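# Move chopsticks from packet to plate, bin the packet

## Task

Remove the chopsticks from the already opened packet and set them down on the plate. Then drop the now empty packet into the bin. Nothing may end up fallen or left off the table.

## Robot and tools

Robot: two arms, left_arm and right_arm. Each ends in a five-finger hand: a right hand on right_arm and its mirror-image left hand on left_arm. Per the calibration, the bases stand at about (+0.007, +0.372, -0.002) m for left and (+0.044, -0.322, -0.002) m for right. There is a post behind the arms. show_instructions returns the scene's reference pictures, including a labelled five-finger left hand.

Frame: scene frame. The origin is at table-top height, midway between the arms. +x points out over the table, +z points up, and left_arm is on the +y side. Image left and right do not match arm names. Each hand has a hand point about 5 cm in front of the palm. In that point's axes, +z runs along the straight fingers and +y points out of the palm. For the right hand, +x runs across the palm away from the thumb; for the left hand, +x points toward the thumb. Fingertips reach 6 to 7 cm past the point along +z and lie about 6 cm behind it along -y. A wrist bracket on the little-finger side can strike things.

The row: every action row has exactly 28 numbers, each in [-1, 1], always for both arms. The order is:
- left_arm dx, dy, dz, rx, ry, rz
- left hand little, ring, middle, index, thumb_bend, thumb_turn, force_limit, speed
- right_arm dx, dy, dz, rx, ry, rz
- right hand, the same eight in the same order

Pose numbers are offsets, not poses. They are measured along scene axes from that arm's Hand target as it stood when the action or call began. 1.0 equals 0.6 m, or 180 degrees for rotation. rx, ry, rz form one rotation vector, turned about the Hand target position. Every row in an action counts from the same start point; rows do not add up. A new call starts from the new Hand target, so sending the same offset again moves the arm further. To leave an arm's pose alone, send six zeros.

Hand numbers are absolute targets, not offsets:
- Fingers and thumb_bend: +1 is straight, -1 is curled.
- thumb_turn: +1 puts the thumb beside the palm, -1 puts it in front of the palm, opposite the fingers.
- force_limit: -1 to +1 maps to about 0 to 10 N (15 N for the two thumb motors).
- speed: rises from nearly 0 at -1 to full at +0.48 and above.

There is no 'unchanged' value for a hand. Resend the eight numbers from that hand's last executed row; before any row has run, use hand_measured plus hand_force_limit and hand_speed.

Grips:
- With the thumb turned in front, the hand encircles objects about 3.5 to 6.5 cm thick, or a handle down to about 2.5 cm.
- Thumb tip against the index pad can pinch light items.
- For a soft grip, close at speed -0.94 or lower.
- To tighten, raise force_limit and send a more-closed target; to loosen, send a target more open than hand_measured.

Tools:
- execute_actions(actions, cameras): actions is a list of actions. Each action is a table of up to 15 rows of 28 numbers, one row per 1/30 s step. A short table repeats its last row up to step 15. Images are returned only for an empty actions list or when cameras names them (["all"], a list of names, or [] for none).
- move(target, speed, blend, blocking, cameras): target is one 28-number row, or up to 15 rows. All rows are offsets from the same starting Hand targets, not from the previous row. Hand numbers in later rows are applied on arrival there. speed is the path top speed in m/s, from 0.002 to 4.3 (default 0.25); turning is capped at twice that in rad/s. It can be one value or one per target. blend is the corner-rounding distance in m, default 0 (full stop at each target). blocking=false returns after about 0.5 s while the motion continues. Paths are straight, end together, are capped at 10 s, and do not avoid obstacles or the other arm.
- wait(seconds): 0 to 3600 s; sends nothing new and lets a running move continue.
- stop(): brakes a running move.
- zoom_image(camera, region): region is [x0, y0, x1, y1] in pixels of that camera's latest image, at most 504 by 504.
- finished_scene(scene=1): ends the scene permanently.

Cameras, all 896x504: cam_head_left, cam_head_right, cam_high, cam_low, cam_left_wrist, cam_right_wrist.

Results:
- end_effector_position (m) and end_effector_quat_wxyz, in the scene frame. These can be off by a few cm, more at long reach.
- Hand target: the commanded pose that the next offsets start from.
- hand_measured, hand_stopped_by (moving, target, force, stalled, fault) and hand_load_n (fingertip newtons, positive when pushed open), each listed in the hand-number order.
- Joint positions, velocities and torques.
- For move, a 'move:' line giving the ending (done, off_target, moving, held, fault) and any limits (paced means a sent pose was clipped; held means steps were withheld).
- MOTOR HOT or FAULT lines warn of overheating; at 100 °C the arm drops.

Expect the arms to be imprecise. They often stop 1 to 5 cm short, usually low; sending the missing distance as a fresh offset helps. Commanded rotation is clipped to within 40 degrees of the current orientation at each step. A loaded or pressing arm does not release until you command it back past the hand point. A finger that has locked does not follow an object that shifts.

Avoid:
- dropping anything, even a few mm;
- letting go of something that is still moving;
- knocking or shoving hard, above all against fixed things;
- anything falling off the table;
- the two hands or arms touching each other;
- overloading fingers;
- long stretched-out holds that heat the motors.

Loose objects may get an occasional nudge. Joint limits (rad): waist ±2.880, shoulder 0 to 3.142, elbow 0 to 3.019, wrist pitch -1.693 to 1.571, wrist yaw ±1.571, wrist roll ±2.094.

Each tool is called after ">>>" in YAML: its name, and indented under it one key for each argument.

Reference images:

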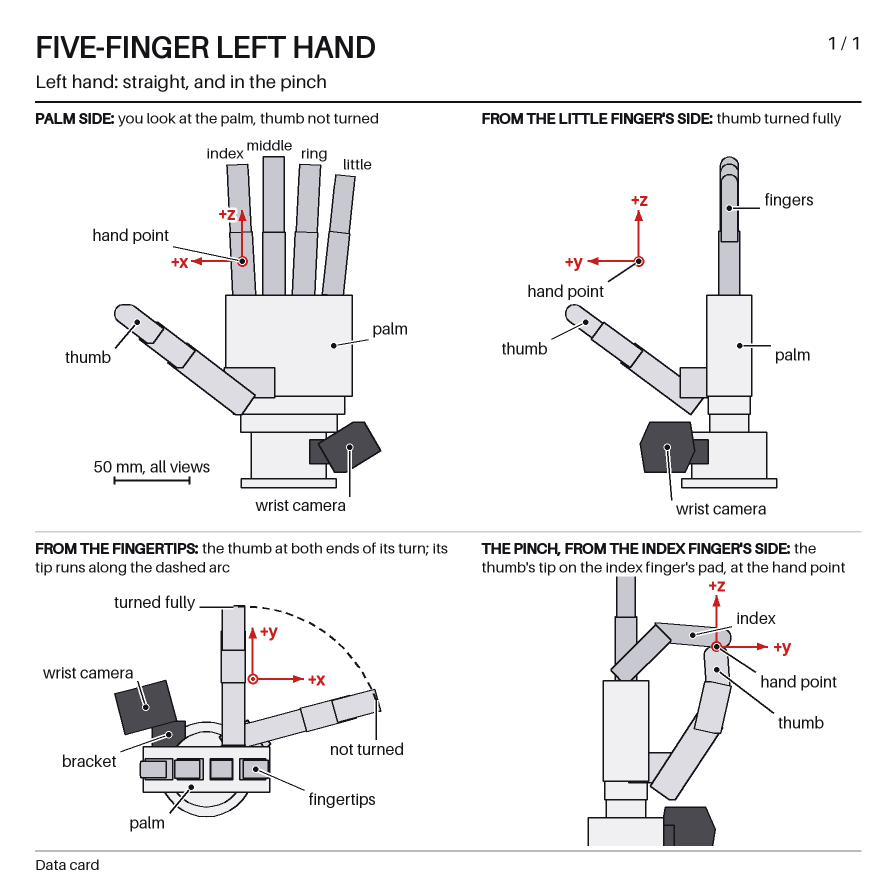

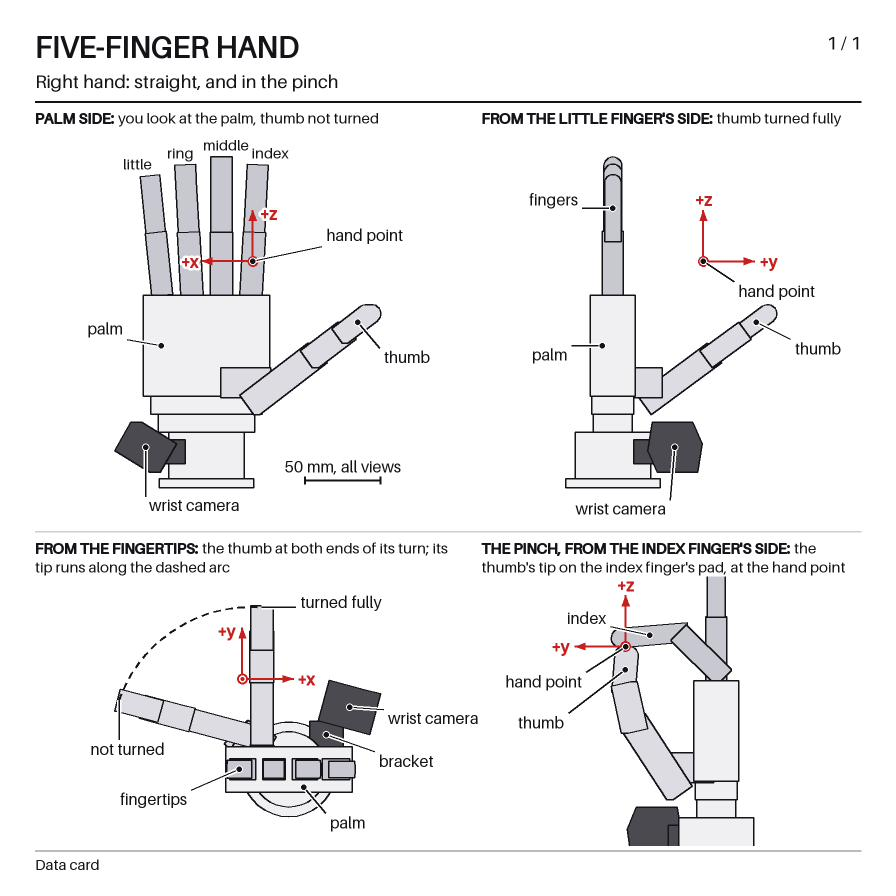

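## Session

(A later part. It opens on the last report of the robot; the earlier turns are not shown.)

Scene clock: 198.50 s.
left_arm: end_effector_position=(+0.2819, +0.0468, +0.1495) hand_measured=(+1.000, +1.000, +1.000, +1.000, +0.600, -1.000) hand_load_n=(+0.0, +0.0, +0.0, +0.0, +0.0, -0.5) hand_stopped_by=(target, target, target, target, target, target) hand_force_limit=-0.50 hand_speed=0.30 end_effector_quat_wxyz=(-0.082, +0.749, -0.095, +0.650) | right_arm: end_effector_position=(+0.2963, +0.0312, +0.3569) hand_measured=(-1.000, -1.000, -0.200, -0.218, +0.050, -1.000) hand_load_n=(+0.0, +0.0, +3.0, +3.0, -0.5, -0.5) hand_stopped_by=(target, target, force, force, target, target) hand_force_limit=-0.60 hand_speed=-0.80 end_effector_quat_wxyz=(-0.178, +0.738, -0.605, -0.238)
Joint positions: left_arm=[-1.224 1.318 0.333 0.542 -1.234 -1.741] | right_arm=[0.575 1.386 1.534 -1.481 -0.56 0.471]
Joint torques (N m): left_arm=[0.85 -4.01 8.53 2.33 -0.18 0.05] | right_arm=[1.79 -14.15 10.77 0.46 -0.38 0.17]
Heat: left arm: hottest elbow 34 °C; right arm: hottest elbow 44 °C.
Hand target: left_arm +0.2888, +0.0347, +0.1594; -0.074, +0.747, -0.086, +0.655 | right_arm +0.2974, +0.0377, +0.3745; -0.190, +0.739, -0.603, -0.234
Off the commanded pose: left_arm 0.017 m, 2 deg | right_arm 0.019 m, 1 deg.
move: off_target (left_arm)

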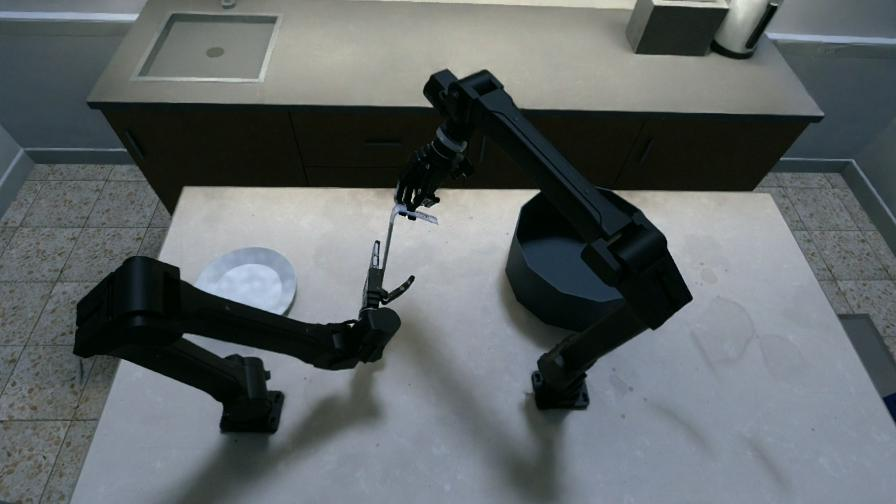

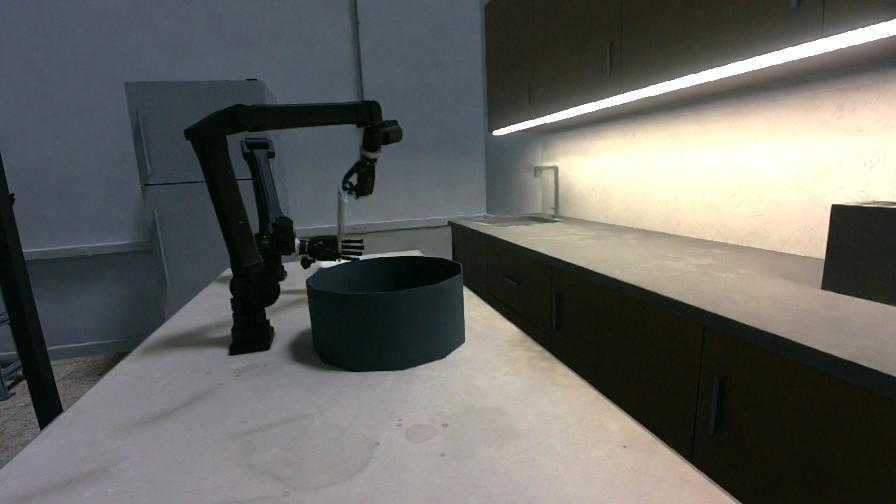

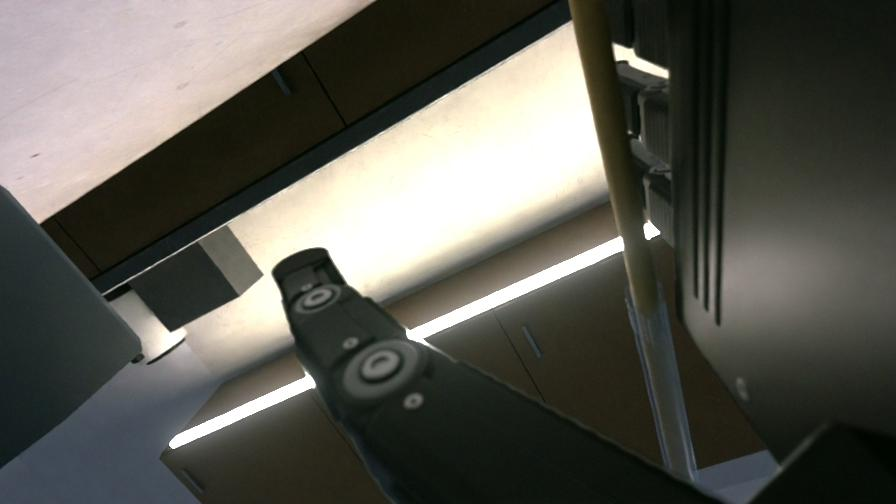

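>>> move:
  target: [0.0,0.0,0.0,0,0,0,1,1,1,1,-1,-1,-0.5,-0.6,0,0,0,0,0,0,-1,-1,-0.35,-0.35,0.05,-1,-0.6,-0.8]
  cameras: ["cam_head_left","cam_low","cam_left_wrist"]
  speed: 0.08

>>> zoom_image:
  camera: "cam_low"
  region: [290, 180, 390, 280]

>>> zoom_image:
  camera: "cam_head_left"
  region: [310, 190, 430, 310]

Scene clock: 201.63 s.
left_arm: end_effector_position=(+0.2819, +0.0467, +0.1494) hand_measured=(+1.000, +1.000, +1.000, +1.000, -0.896, -1.000) hand_load_n=(+0.0, +0.0, +0.0, +0.0, +6.0, +0.0) hand_stopped_by=(target, target, target, target, force, target) hand_force_limit=-0.50 hand_speed=-0.60 end_effector_quat_wxyz=(-0.082, +0.749, -0.096, +0.650) | right_arm: end_effector_position=(+0.2964, +0.0312, +0.3568) hand_measured=(-1.000, -1.000, -0.200, -0.218, +0.050, -1.000) hand_load_n=(+0.0, +0.0, +2.5, +3.0, +0.0, -1.0) hand_stopped_by=(target, target, force, force, target, target) hand_force_limit=-0.60 hand_speed=-0.80 end_effector_quat_wxyz=(-0.178, +0.738, -0.606, -0.237)
Joint positions: left_arm=[-1.224 1.318 0.333 0.542 -1.234 -1.739] | right_arm=[0.575 1.386 1.534 -1.481 -0.559 0.472]
Joint torques (N m): left_arm=[0.85 -3.84 8.5 2.33 -0.19 0.07] | right_arm=[1.08 -13.57 10.71 0.32 -0.41 0.17]
Heat: left arm: hottest elbow 35 °C; right arm: hottest elbow 44 °C.
Hand target: left_arm +0.2888, +0.0347, +0.1593; -0.074, +0.747, -0.086, +0.655 | right_arm +0.2974, +0.0377, +0.3745; -0.190, +0.739, -0.603, -0.234
Off the commanded pose: left_arm 0.017 m, 2 deg | right_arm 0.019 m, 1 deg.
move: done

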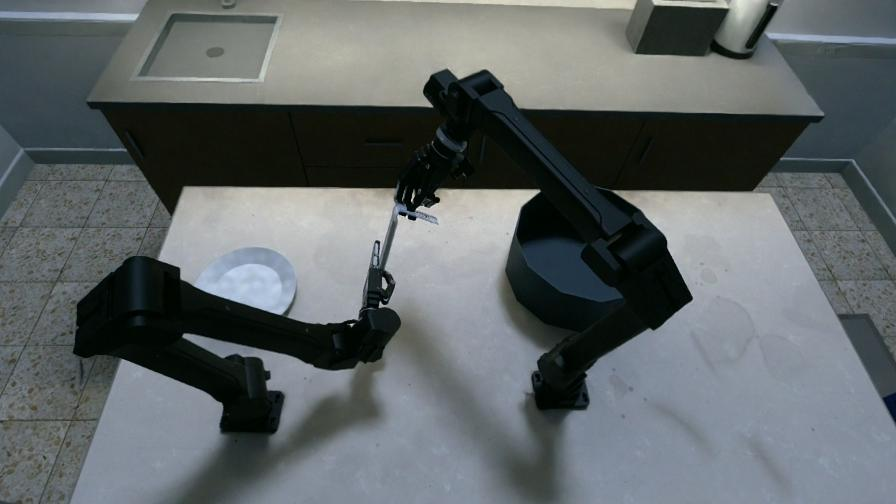

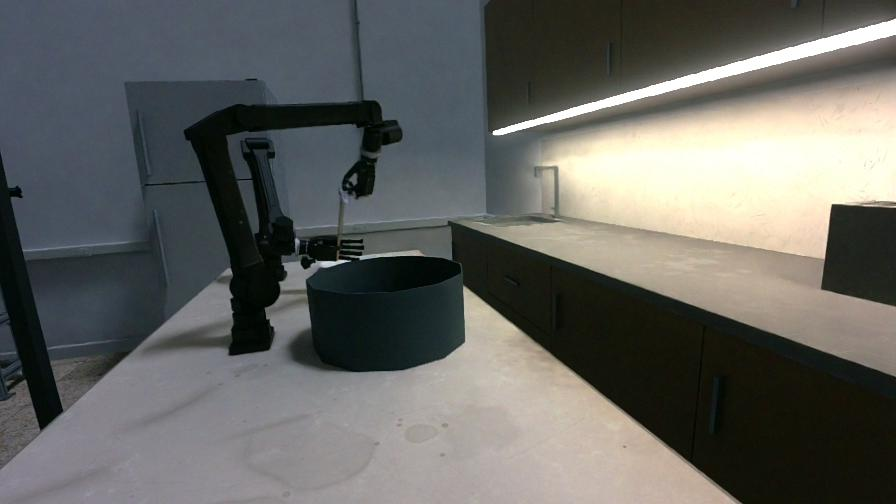

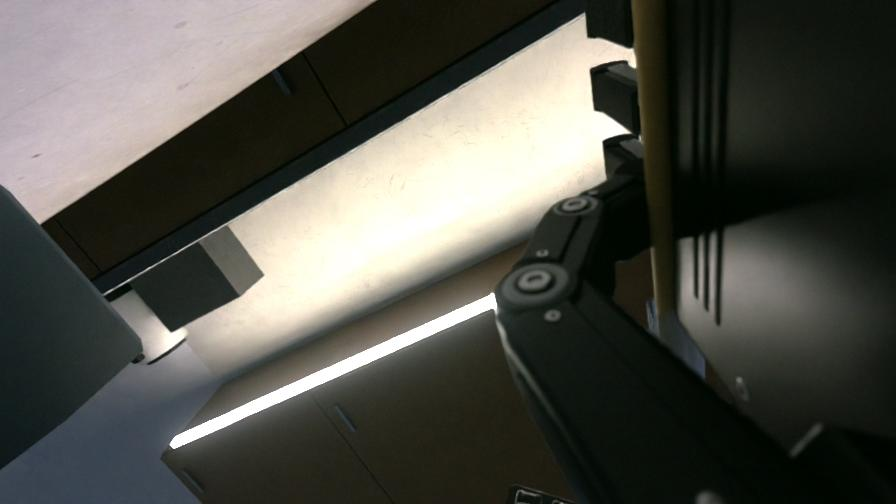

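Scaled by 5.040 from the camera's image (finer frame: 1280x720).

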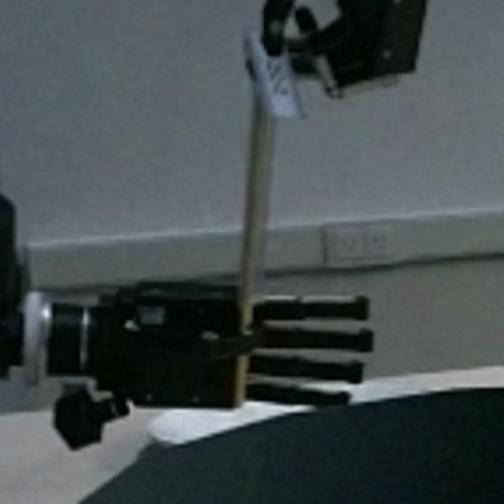

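Scaled by 4.200 from the camera's image (finer frame: 1280x720).

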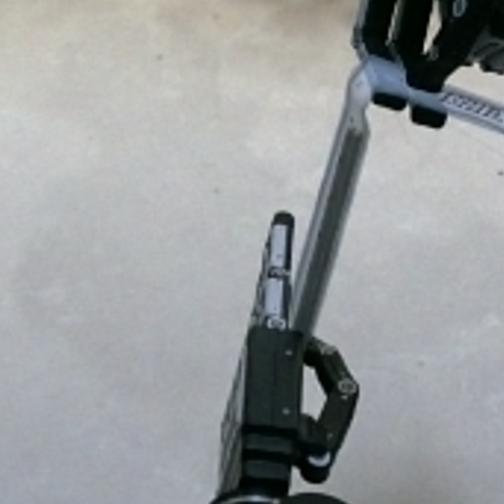

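>>> move:
  target: [0.0,0.0,0.0,0,0,0,1,1,1,1,-1,-1,-0.5,-0.6,0.013,-0.025,0.1,0,0,0,-1,-1,-0.35,-0.35,0.05,-1,-0.6,-0.8]
  cameras: ["cam_head_left","cam_low","cam_right_wrist"]
  speed: 0.05

>>> zoom_image:
  camera: "cam_low"
  region: [290, 130, 410, 280]

>>> zoom_image:
  camera: "cam_head_left"
  region: [330, 160, 450, 310]

Scene clock: 204.00 s.
left_arm: end_effector_position=(+0.2848, +0.0378, +0.1633) hand_measured=(+1.000, +1.000, +1.000, +1.000, -0.896, -1.000) hand_load_n=(+0.0, +0.0, +0.0, +0.0, +4.5, +0.0) hand_stopped_by=(target, target, target, target, force, target) hand_force_limit=-0.50 hand_speed=-0.60 end_effector_quat_wxyz=(-0.066, +0.747, -0.081, +0.657) | right_arm: end_effector_position=(+0.2959, +0.0217, +0.4235) hand_measured=(-1.000, -1.000, -0.200, -0.218, +0.050, -1.000) hand_load_n=(+0.0, +0.0, +1.5, +4.0, +0.5, +0.0) hand_stopped_by=(target, target, force, force, target, target) hand_force_limit=-0.60 hand_speed=-0.80 end_effector_quat_wxyz=(-0.179, +0.737, -0.607, -0.237)
Joint positions: left_arm=[-1.224 1.318 0.357 0.564 -1.234 -1.739] | right_arm=[0.557 1.413 1.742 -1.67 -0.563 0.454]
Joint torques (N m): left_arm=[0.97 -3.9 7.02 1.58 -0.13 0.08] | right_arm=[-0.03 -13.22 10.5 0.5 -0.68 -0.05]
Heat: left arm: hottest elbow 35 °C; right arm: hottest elbow 44 °C.
Hand target: left_arm +0.2889, +0.0349, +0.1595; -0.074, +0.747, -0.085, +0.655 | right_arm +0.3052, +0.0227, +0.4344; -0.190, +0.739, -0.603, -0.234
Off the commanded pose: left_arm 0.006 m, 1 deg | right_arm 0.014 m, 1 deg.
move: off_target (right_arm)

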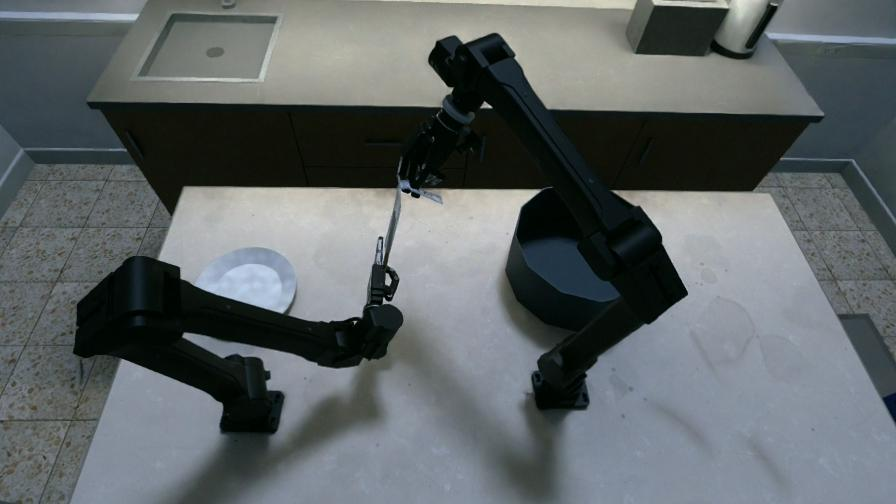

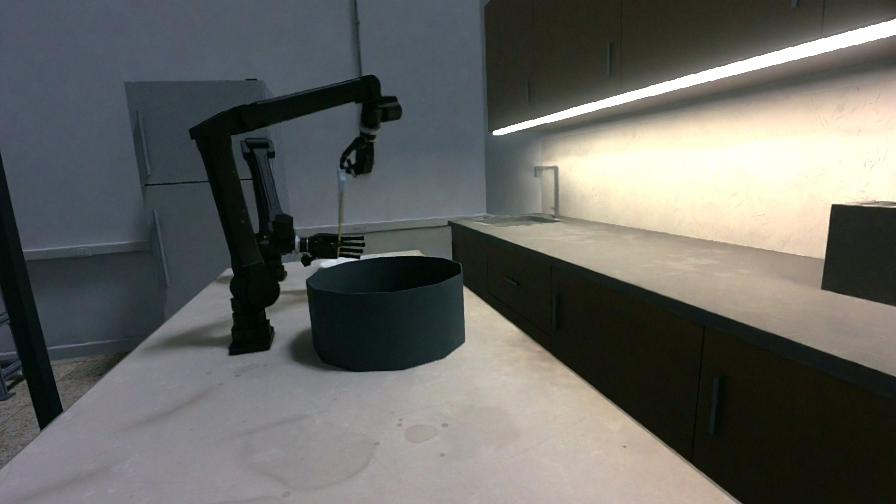

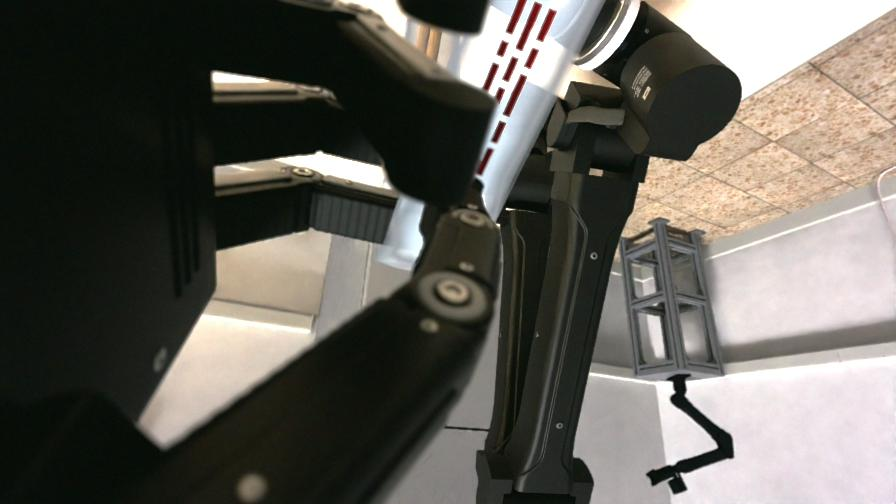

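Scaled by 3.360 from the camera's image (finer frame: 1280x720).

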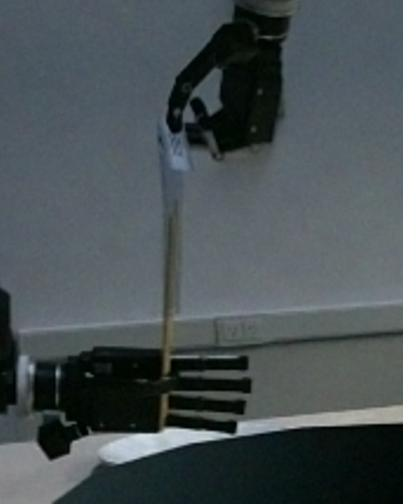

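Scaled by 3.360 from the camera's image (finer frame: 1280x720).

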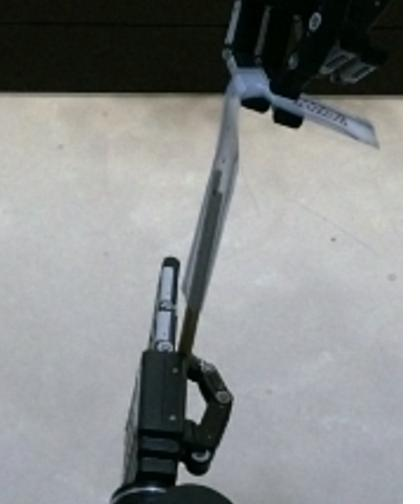

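>>> move:
  target: [0.0,0.0,0.0,0,0,0,1,1,1,1,-1,-1,-0.5,-0.6,0.01,-0.03,0.15,0,0,0,-1,-1,-0.35,-0.35,0.05,-1,-0.6,-0.8]
  cameras: ["cam_head_left","cam_low","cam_right_wrist"]
  speed: 0.05

>>> zoom_image:
  camera: "cam_low"
  region: [290, 100, 410, 280]

>>> zoom_image:
  camera: "cam_head_left"
  region: [330, 110, 480, 310]

Scene clock: 207.10 s.
left_arm: end_effector_position=(+0.2851, +0.0379, +0.1628) hand_measured=(+1.000, +1.000, +1.000, +1.000, -0.896, -1.000) hand_load_n=(+0.0, +0.0, +0.0, +0.0, +4.0, +0.0) hand_stopped_by=(target, target, target, target, force, target) hand_force_limit=-0.50 hand_speed=-0.60 end_effector_quat_wxyz=(-0.067, +0.747, -0.081, +0.657) | right_arm: end_effector_position=(+0.3111, +0.0095, +0.5030) hand_measured=(-1.000, -1.000, -0.200, -0.218, +0.050, -1.000) hand_load_n=(+0.0, +0.0, +1.5, +3.5, +0.5, +0.0) hand_stopped_by=(target, target, force, force, target, target) hand_force_limit=-0.60 hand_speed=-0.80 end_effector_quat_wxyz=(-0.270, +0.709, -0.609, -0.234)
Joint positions: left_arm=[-1.223 1.319 0.357 0.564 -1.234 -1.739] | right_arm=[0.488 1.384 1.898 -1.674 -0.622 0.495]
Joint torques (N m): left_arm=[0.91 -3.96 7.05 1.58 -0.14 0.08] | right_arm=[0.03 -13.51 9.96 0.91 -0.75 0.15]
Heat: left arm: hottest elbow 34 °C; right arm: hottest elbow 44 °C.
Hand target: left_arm +0.2888, +0.0348, +0.1594; -0.074, +0.747, -0.085, +0.655 | right_arm +0.3114, +0.0047, +0.5243; -0.189, +0.739, -0.603, -0.234
Off the commanded pose: left_arm 0.006 m, 1 deg | right_arm 0.022 m, 10 deg.
joint sent to its limit (right arm) — joint 4 (wrist pitch), lower limit. The joint targets are off in orientation, not in position.
move: off_target (right_arm)

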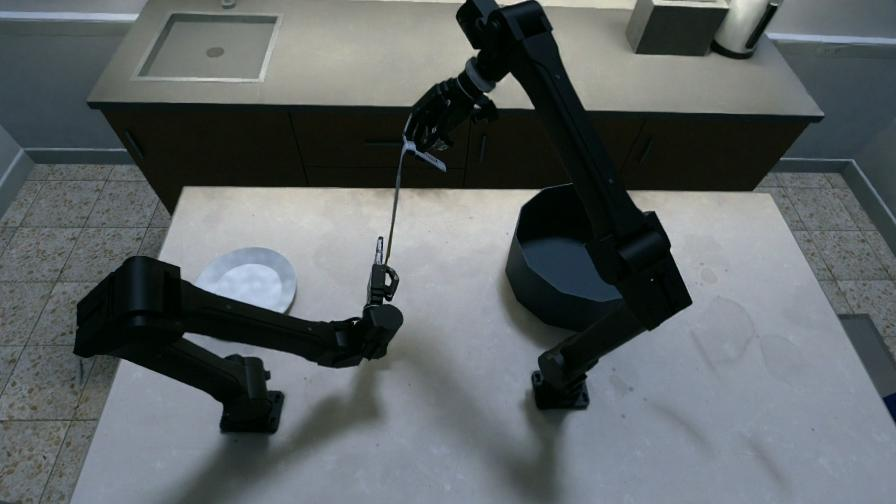

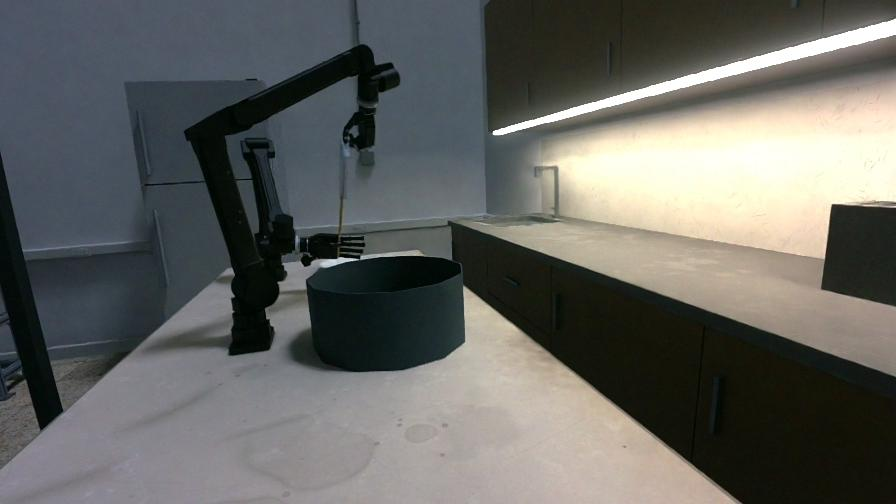

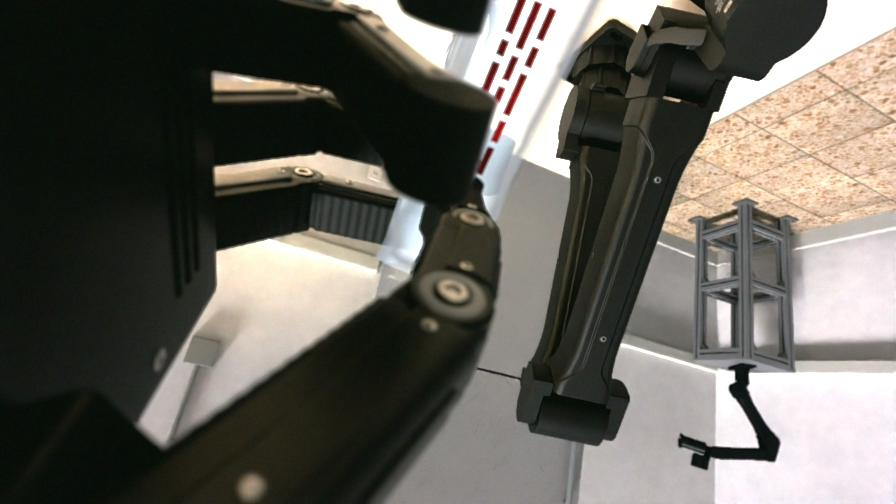

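Scaled by 2.800 from the camera's image (finer frame: 1280x720).

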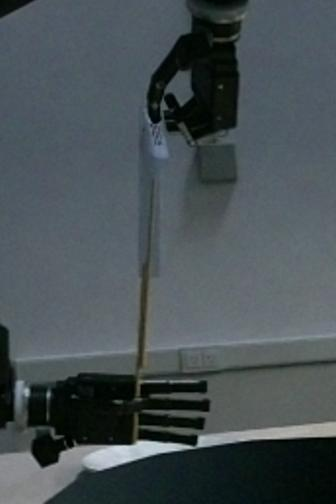

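Scaled by 2.520 from the camera's image (finer frame: 1280x720).

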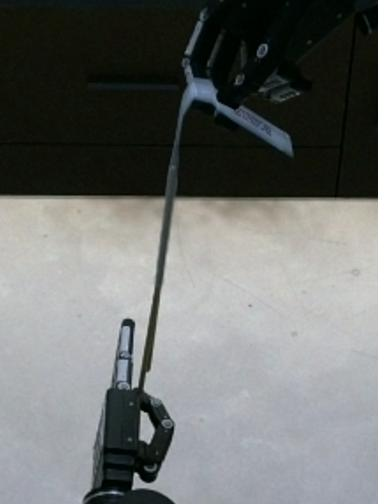

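>>> move:
  target: [-0.0075,0.013,-0.065,0,0,0,1,1,1,1,-1,-1,-0.5,-0.6,0.008,-0.008,0.0,0,0,0,-1,-1,-0.35,-0.35,0.05,-1,-0.6,-0.8]
  speed: 0.06
  cameras: ["cam_low","cam_head_left"]

Scene clock: 210.73 s.
left_arm: end_effector_position=(+0.2850, +0.0388, +0.1274) hand_measured=(+1.000, +1.000, +1.000, +1.000, -0.896, -1.000) hand_load_n=(+0.0, +0.0, +0.0, -0.5, +4.0, +0.0) hand_stopped_by=(target, target, target, target, force, target) hand_force_limit=-0.50 hand_speed=-0.60 end_effector_quat_wxyz=(-0.070, +0.747, -0.083, +0.656) | right_arm: end_effector_position=(+0.3161, +0.0054, +0.5042) hand_measured=(-1.000, -1.000, -0.200, -0.218, +0.050, -1.000) hand_load_n=(+0.0, +0.0, +1.5, +3.5, +1.0, +0.0) hand_stopped_by=(target, target, force, force, target, target) hand_force_limit=-0.60 hand_speed=-0.80 end_effector_quat_wxyz=(-0.273, +0.703, -0.614, -0.235)
Joint positions: left_arm=[-1.223 1.472 0.332 0.733 -1.235 -1.739] | right_arm=[0.47 1.384 1.898 -1.674 -0.63 0.495]
Joint torques (N m): left_arm=[0.32 -4.95 4.29 2.37 -0.35 -0.03] | right_arm=[-0.32 -13.51 9.91 0.76 -0.69 0.09]
Heat: left arm: hottest elbow 34 °C; right arm: hottest elbow 43 °C.
Hand target: left_arm +0.2844, +0.0426, +0.1204; -0.074, +0.747, -0.085, +0.655 | right_arm +0.3161, -0.0001, +0.5243; -0.190, +0.739, -0.603, -0.234
Off the commanded pose: left_arm 0.008 m, 0 deg | right_arm 0.021 m, 10 deg.
joint sent to its limit (right arm) — joint 4 (wrist pitch), lower limit. The joint targets are off in orientation, not in position.
move: off_target (right_arm)
Images, in order (width x height): cam_head_left 896x504, cam_low 896x504.

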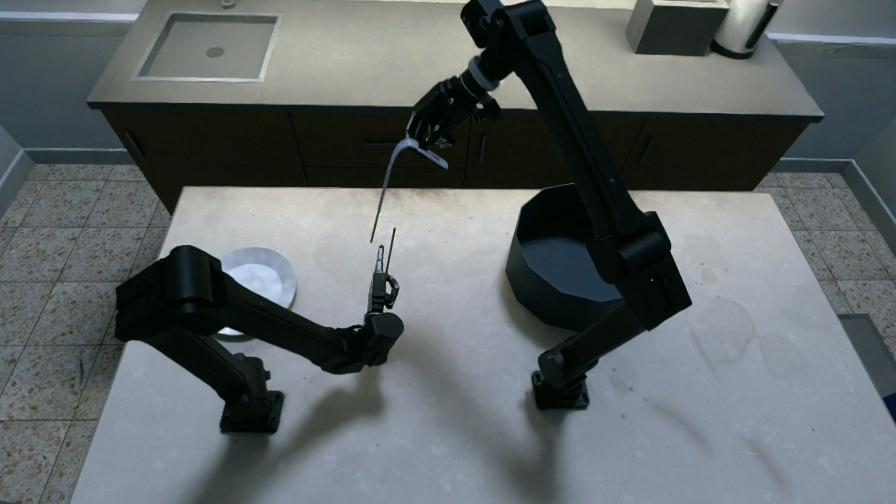

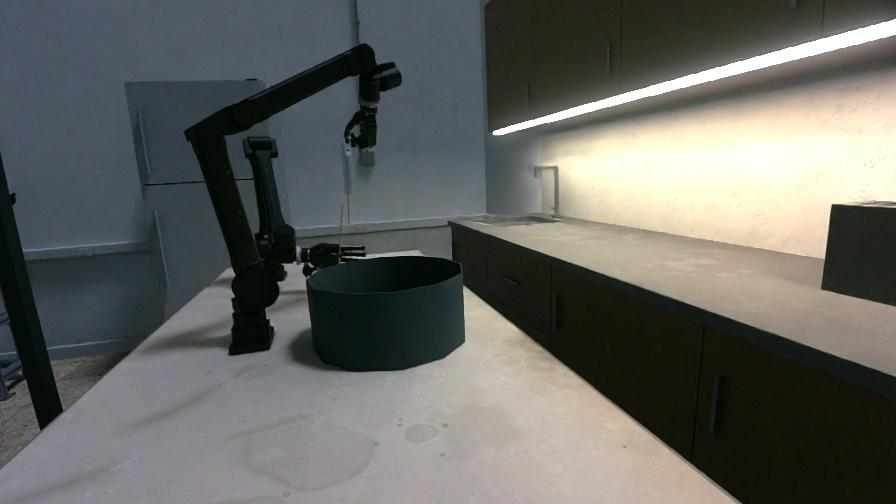

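>>> zoom_image:
  camera: "cam_head_left"
  region: [320, 80, 500, 340]

>>> zoom_image:
  camera: "cam_low"
  region: [260, 80, 420, 290]

Scaled by 1.938 from the camera's image (finer frame: 1280x720).

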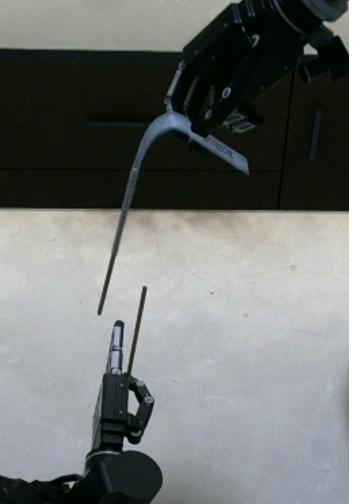

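Scaled by 2.400 from the camera's image (finer frame: 1280x720).

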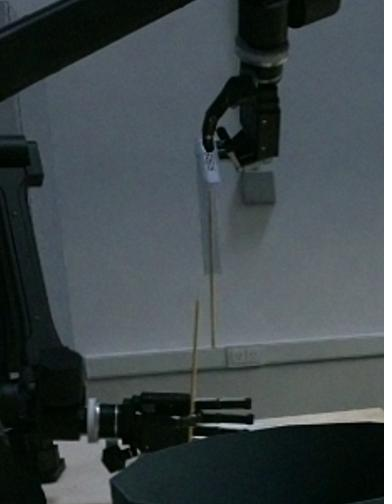

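>>> zoom_image:
  camera: "cam_head_left"
  region: [180, 220, 340, 360]

>>> execute_actions:
  actions: []
  cameras: ["cam_high","cam_left_wrist","cam_head_right"]

Scaled by 3.150 from the camera's image (finer frame: 1280x720).

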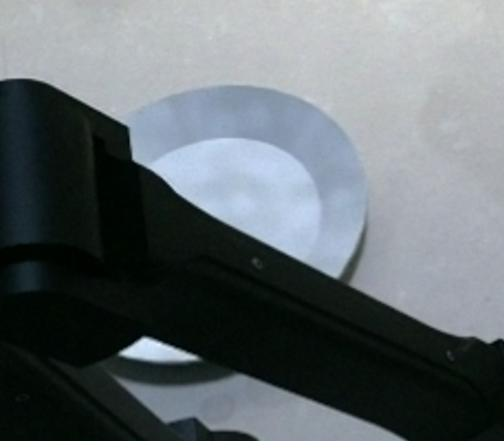

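Scene clock: 213.60 s.
left_arm: end_effector_position=(+0.2850, +0.0388, +0.1275) hand_measured=(+1.000, +1.000, +1.000, +1.000, -0.896, -1.000) hand_load_n=(+0.0, +0.0, +0.0, +0.0, +3.5, +0.5) hand_stopped_by=(target, target, target, target, force, target) hand_force_limit=-0.50 hand_speed=-0.60 end_effector_quat_wxyz=(-0.070, +0.747, -0.083, +0.656) | right_arm: end_effector_position=(+0.3161, +0.0054, +0.5042) hand_measured=(-1.000, -1.000, -0.200, -0.218, +0.050, -1.000) hand_load_n=(+0.0, +0.0, +1.5, +3.5, +0.5, +0.0) hand_stopped_by=(target, target, force, force, target, target) hand_force_limit=-0.60 hand_speed=-0.80 end_effector_quat_wxyz=(-0.273, +0.703, -0.614, -0.235)
Joint positions: left_arm=[-1.223 1.472 0.332 0.734 -1.235 -1.739] | right_arm=[0.47 1.384 1.898 -1.674 -0.63 0.495]
Joint velocities: within noise
Joint torques (N m): left_arm=[0.38 -4.89 4.27 2.36 -0.35 -0.03] | right_arm=[-0.56 -13.74 10.03 0.83 -0.65 0.11]
Heat: left arm: hottest elbow 34 °C; right arm: hottest elbow 43 °C.
Hand target: left_arm +0.2844, +0.0426, +0.1205; -0.074, +0.747, -0.085, +0.655 | right_arm +0.3161, -0.0001, +0.5243; -0.190, +0.739, -0.603, -0.234
Off the commanded pose: left_arm 0.008 m, 1 deg | right_arm 0.021 m, 10 deg.
Images, in order (width x height): cam_head_right 896x504, cam_high 896x504, cam_left_wrist 896x504.

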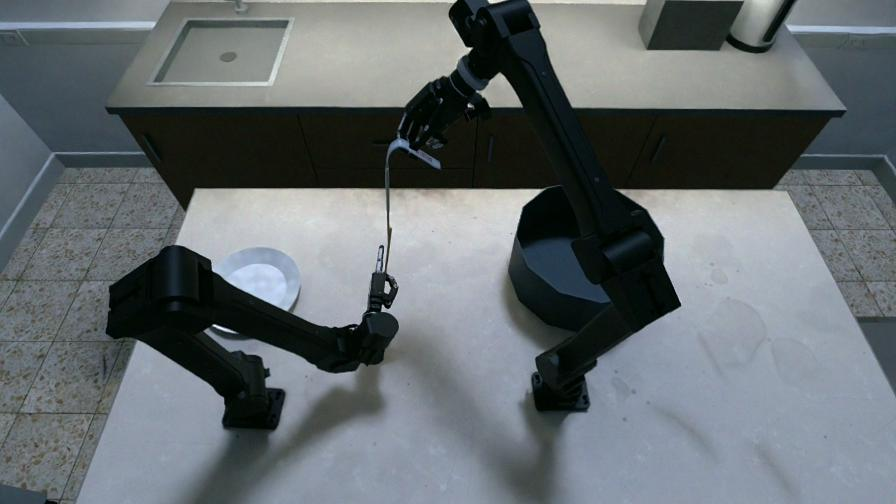

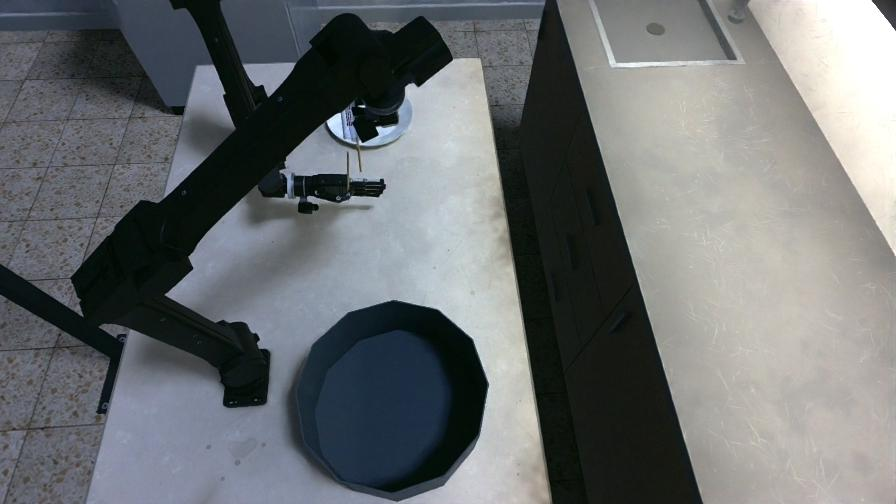

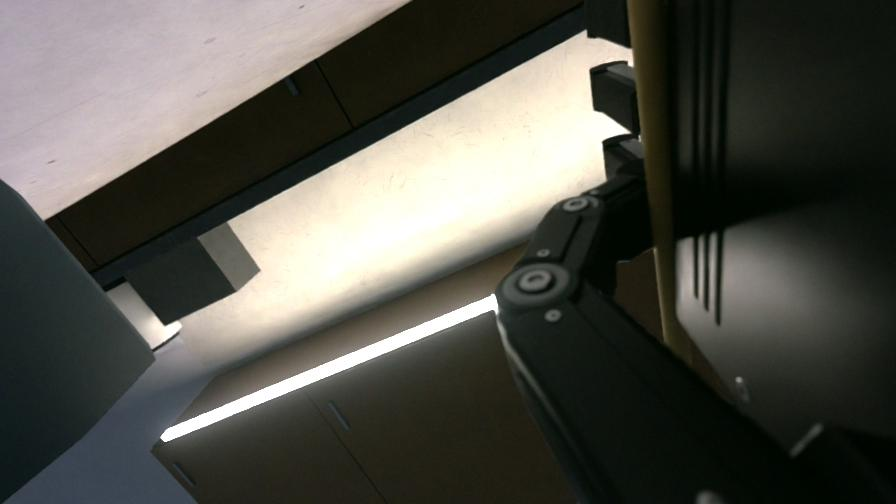

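>>> execute_actions:
  actions: []
  cameras: ["cam_high","cam_head_left","cam_low"]

>>> zoom_image:
  camera: "cam_head_left"
  region: [340, 120, 440, 320]

>>> zoom_image:
  camera: "cam_low"
  region: [300, 100, 400, 280]

>>> zoom_image:
  camera: "cam_high"
  region: [300, 90, 400, 220]

Scene clock: 214.33 s.
left_arm: end_effector_position=(+0.2850, +0.0388, +0.1275) hand_measured=(+1.000, +1.000, +1.000, +1.000, -0.896, -1.000) hand_load_n=(+0.0, +0.0, +0.0, +0.0, +4.0, +0.5) hand_stopped_by=(target, target, target, target, force, target) hand_force_limit=-0.50 hand_speed=-0.60 end_effector_quat_wxyz=(-0.070, +0.747, -0.083, +0.656) | right_arm: end_effector_position=(+0.3161, +0.0054, +0.5042) hand_measured=(-1.000, -1.000, -0.200, -0.218, +0.050, -1.000) hand_load_n=(+0.0, +0.0, +1.5, +3.5, +0.5, +0.0) hand_stopped_by=(target, target, force, force, target, target) hand_force_limit=-0.60 hand_speed=-0.80 end_effector_quat_wxyz=(-0.273, +0.703, -0.614, -0.235)
Joint positions: left_arm=[-1.223 1.472 0.332 0.734 -1.235 -1.739] | right_arm=[0.47 1.384 1.898 -1.674 -0.63 0.495]
Joint velocities: within noise
Joint torques (N m): left_arm=[0.32 -4.84 4.29 2.36 -0.35 -0.03] | right_arm=[-0.38 -14.15 9.95 0.65 -0.6 0.06]
Heat: left arm: hottest elbow 33 °C; right arm: hottest elbow 43 °C.
Hand target: left_arm +0.2844, +0.0426, +0.1205; -0.074, +0.747, -0.085, +0.655 | right_arm +0.3161, -0.0001, +0.5243; -0.190, +0.739, -0.603, -0.234
Off the commanded pose: left_arm 0.008 m, 1 deg | right_arm 0.021 m, 10 deg.
Images, in order (width x height): cam_head_left 896x504, cam_high 896x504, cam_low 896x504.

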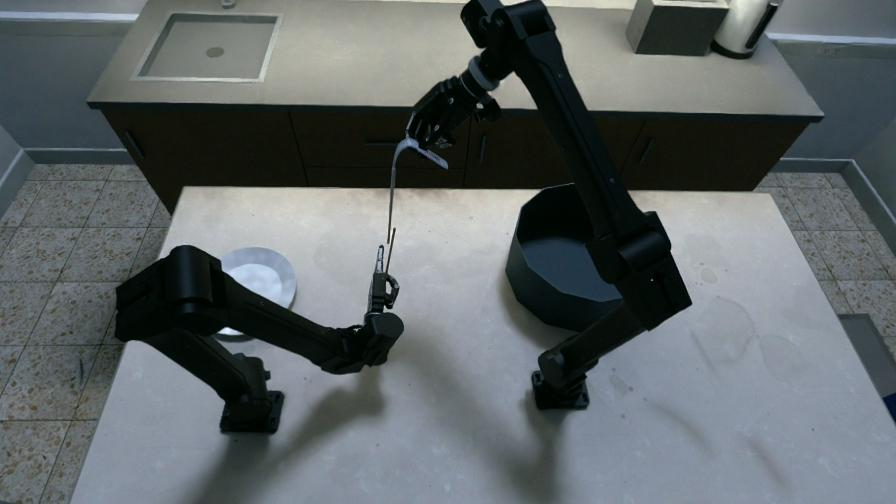

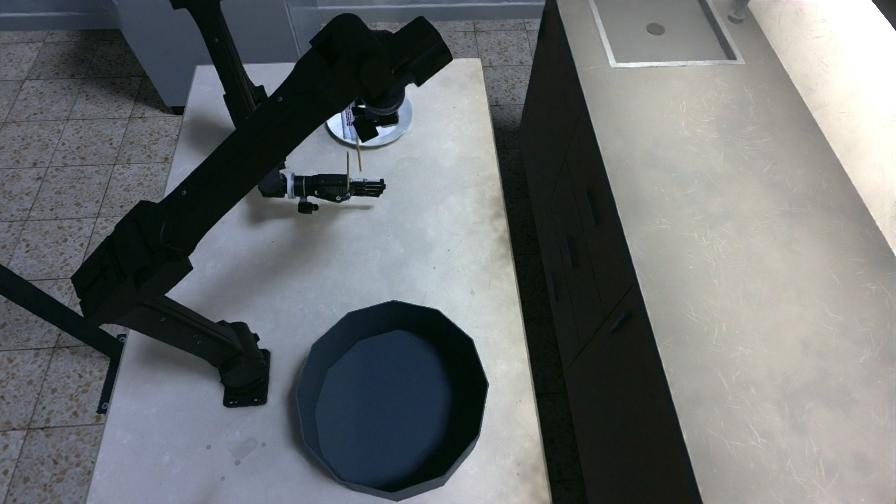

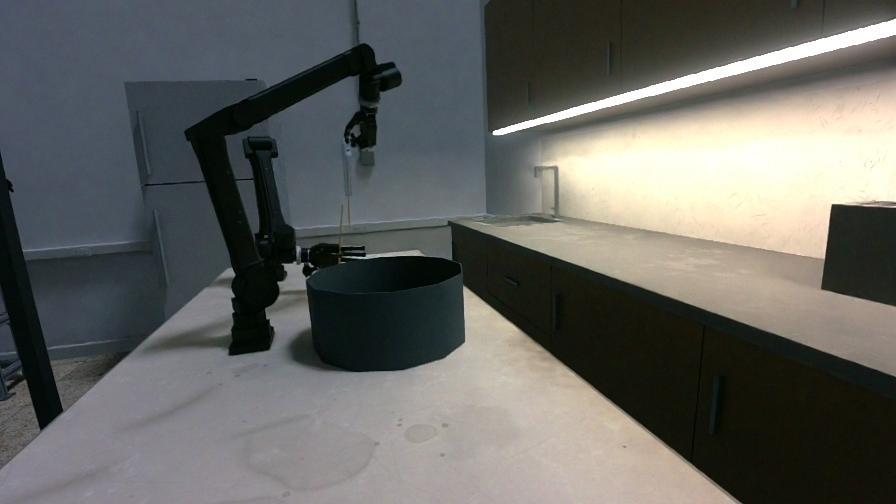

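Scaled by 2.520 from the camera's image (finer frame: 1280x720).

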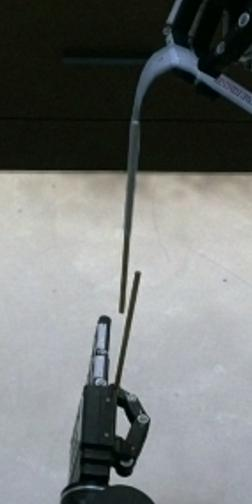

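Scaled by 2.800 from the camera's image (finer frame: 1280x720).

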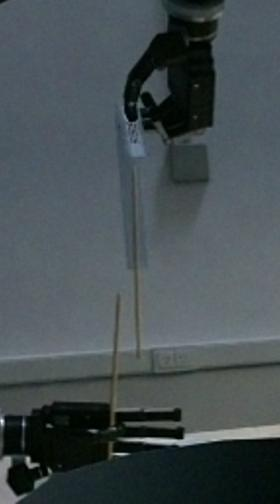

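Scaled by 3.877 from the camera's image (finer frame: 1280x720).

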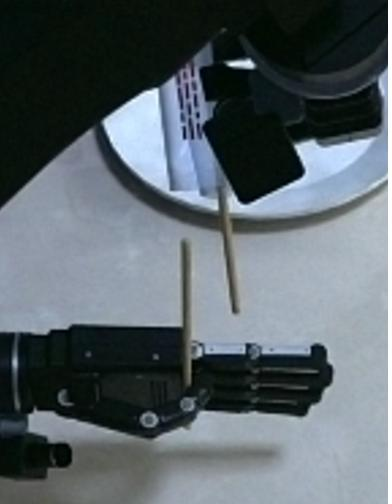

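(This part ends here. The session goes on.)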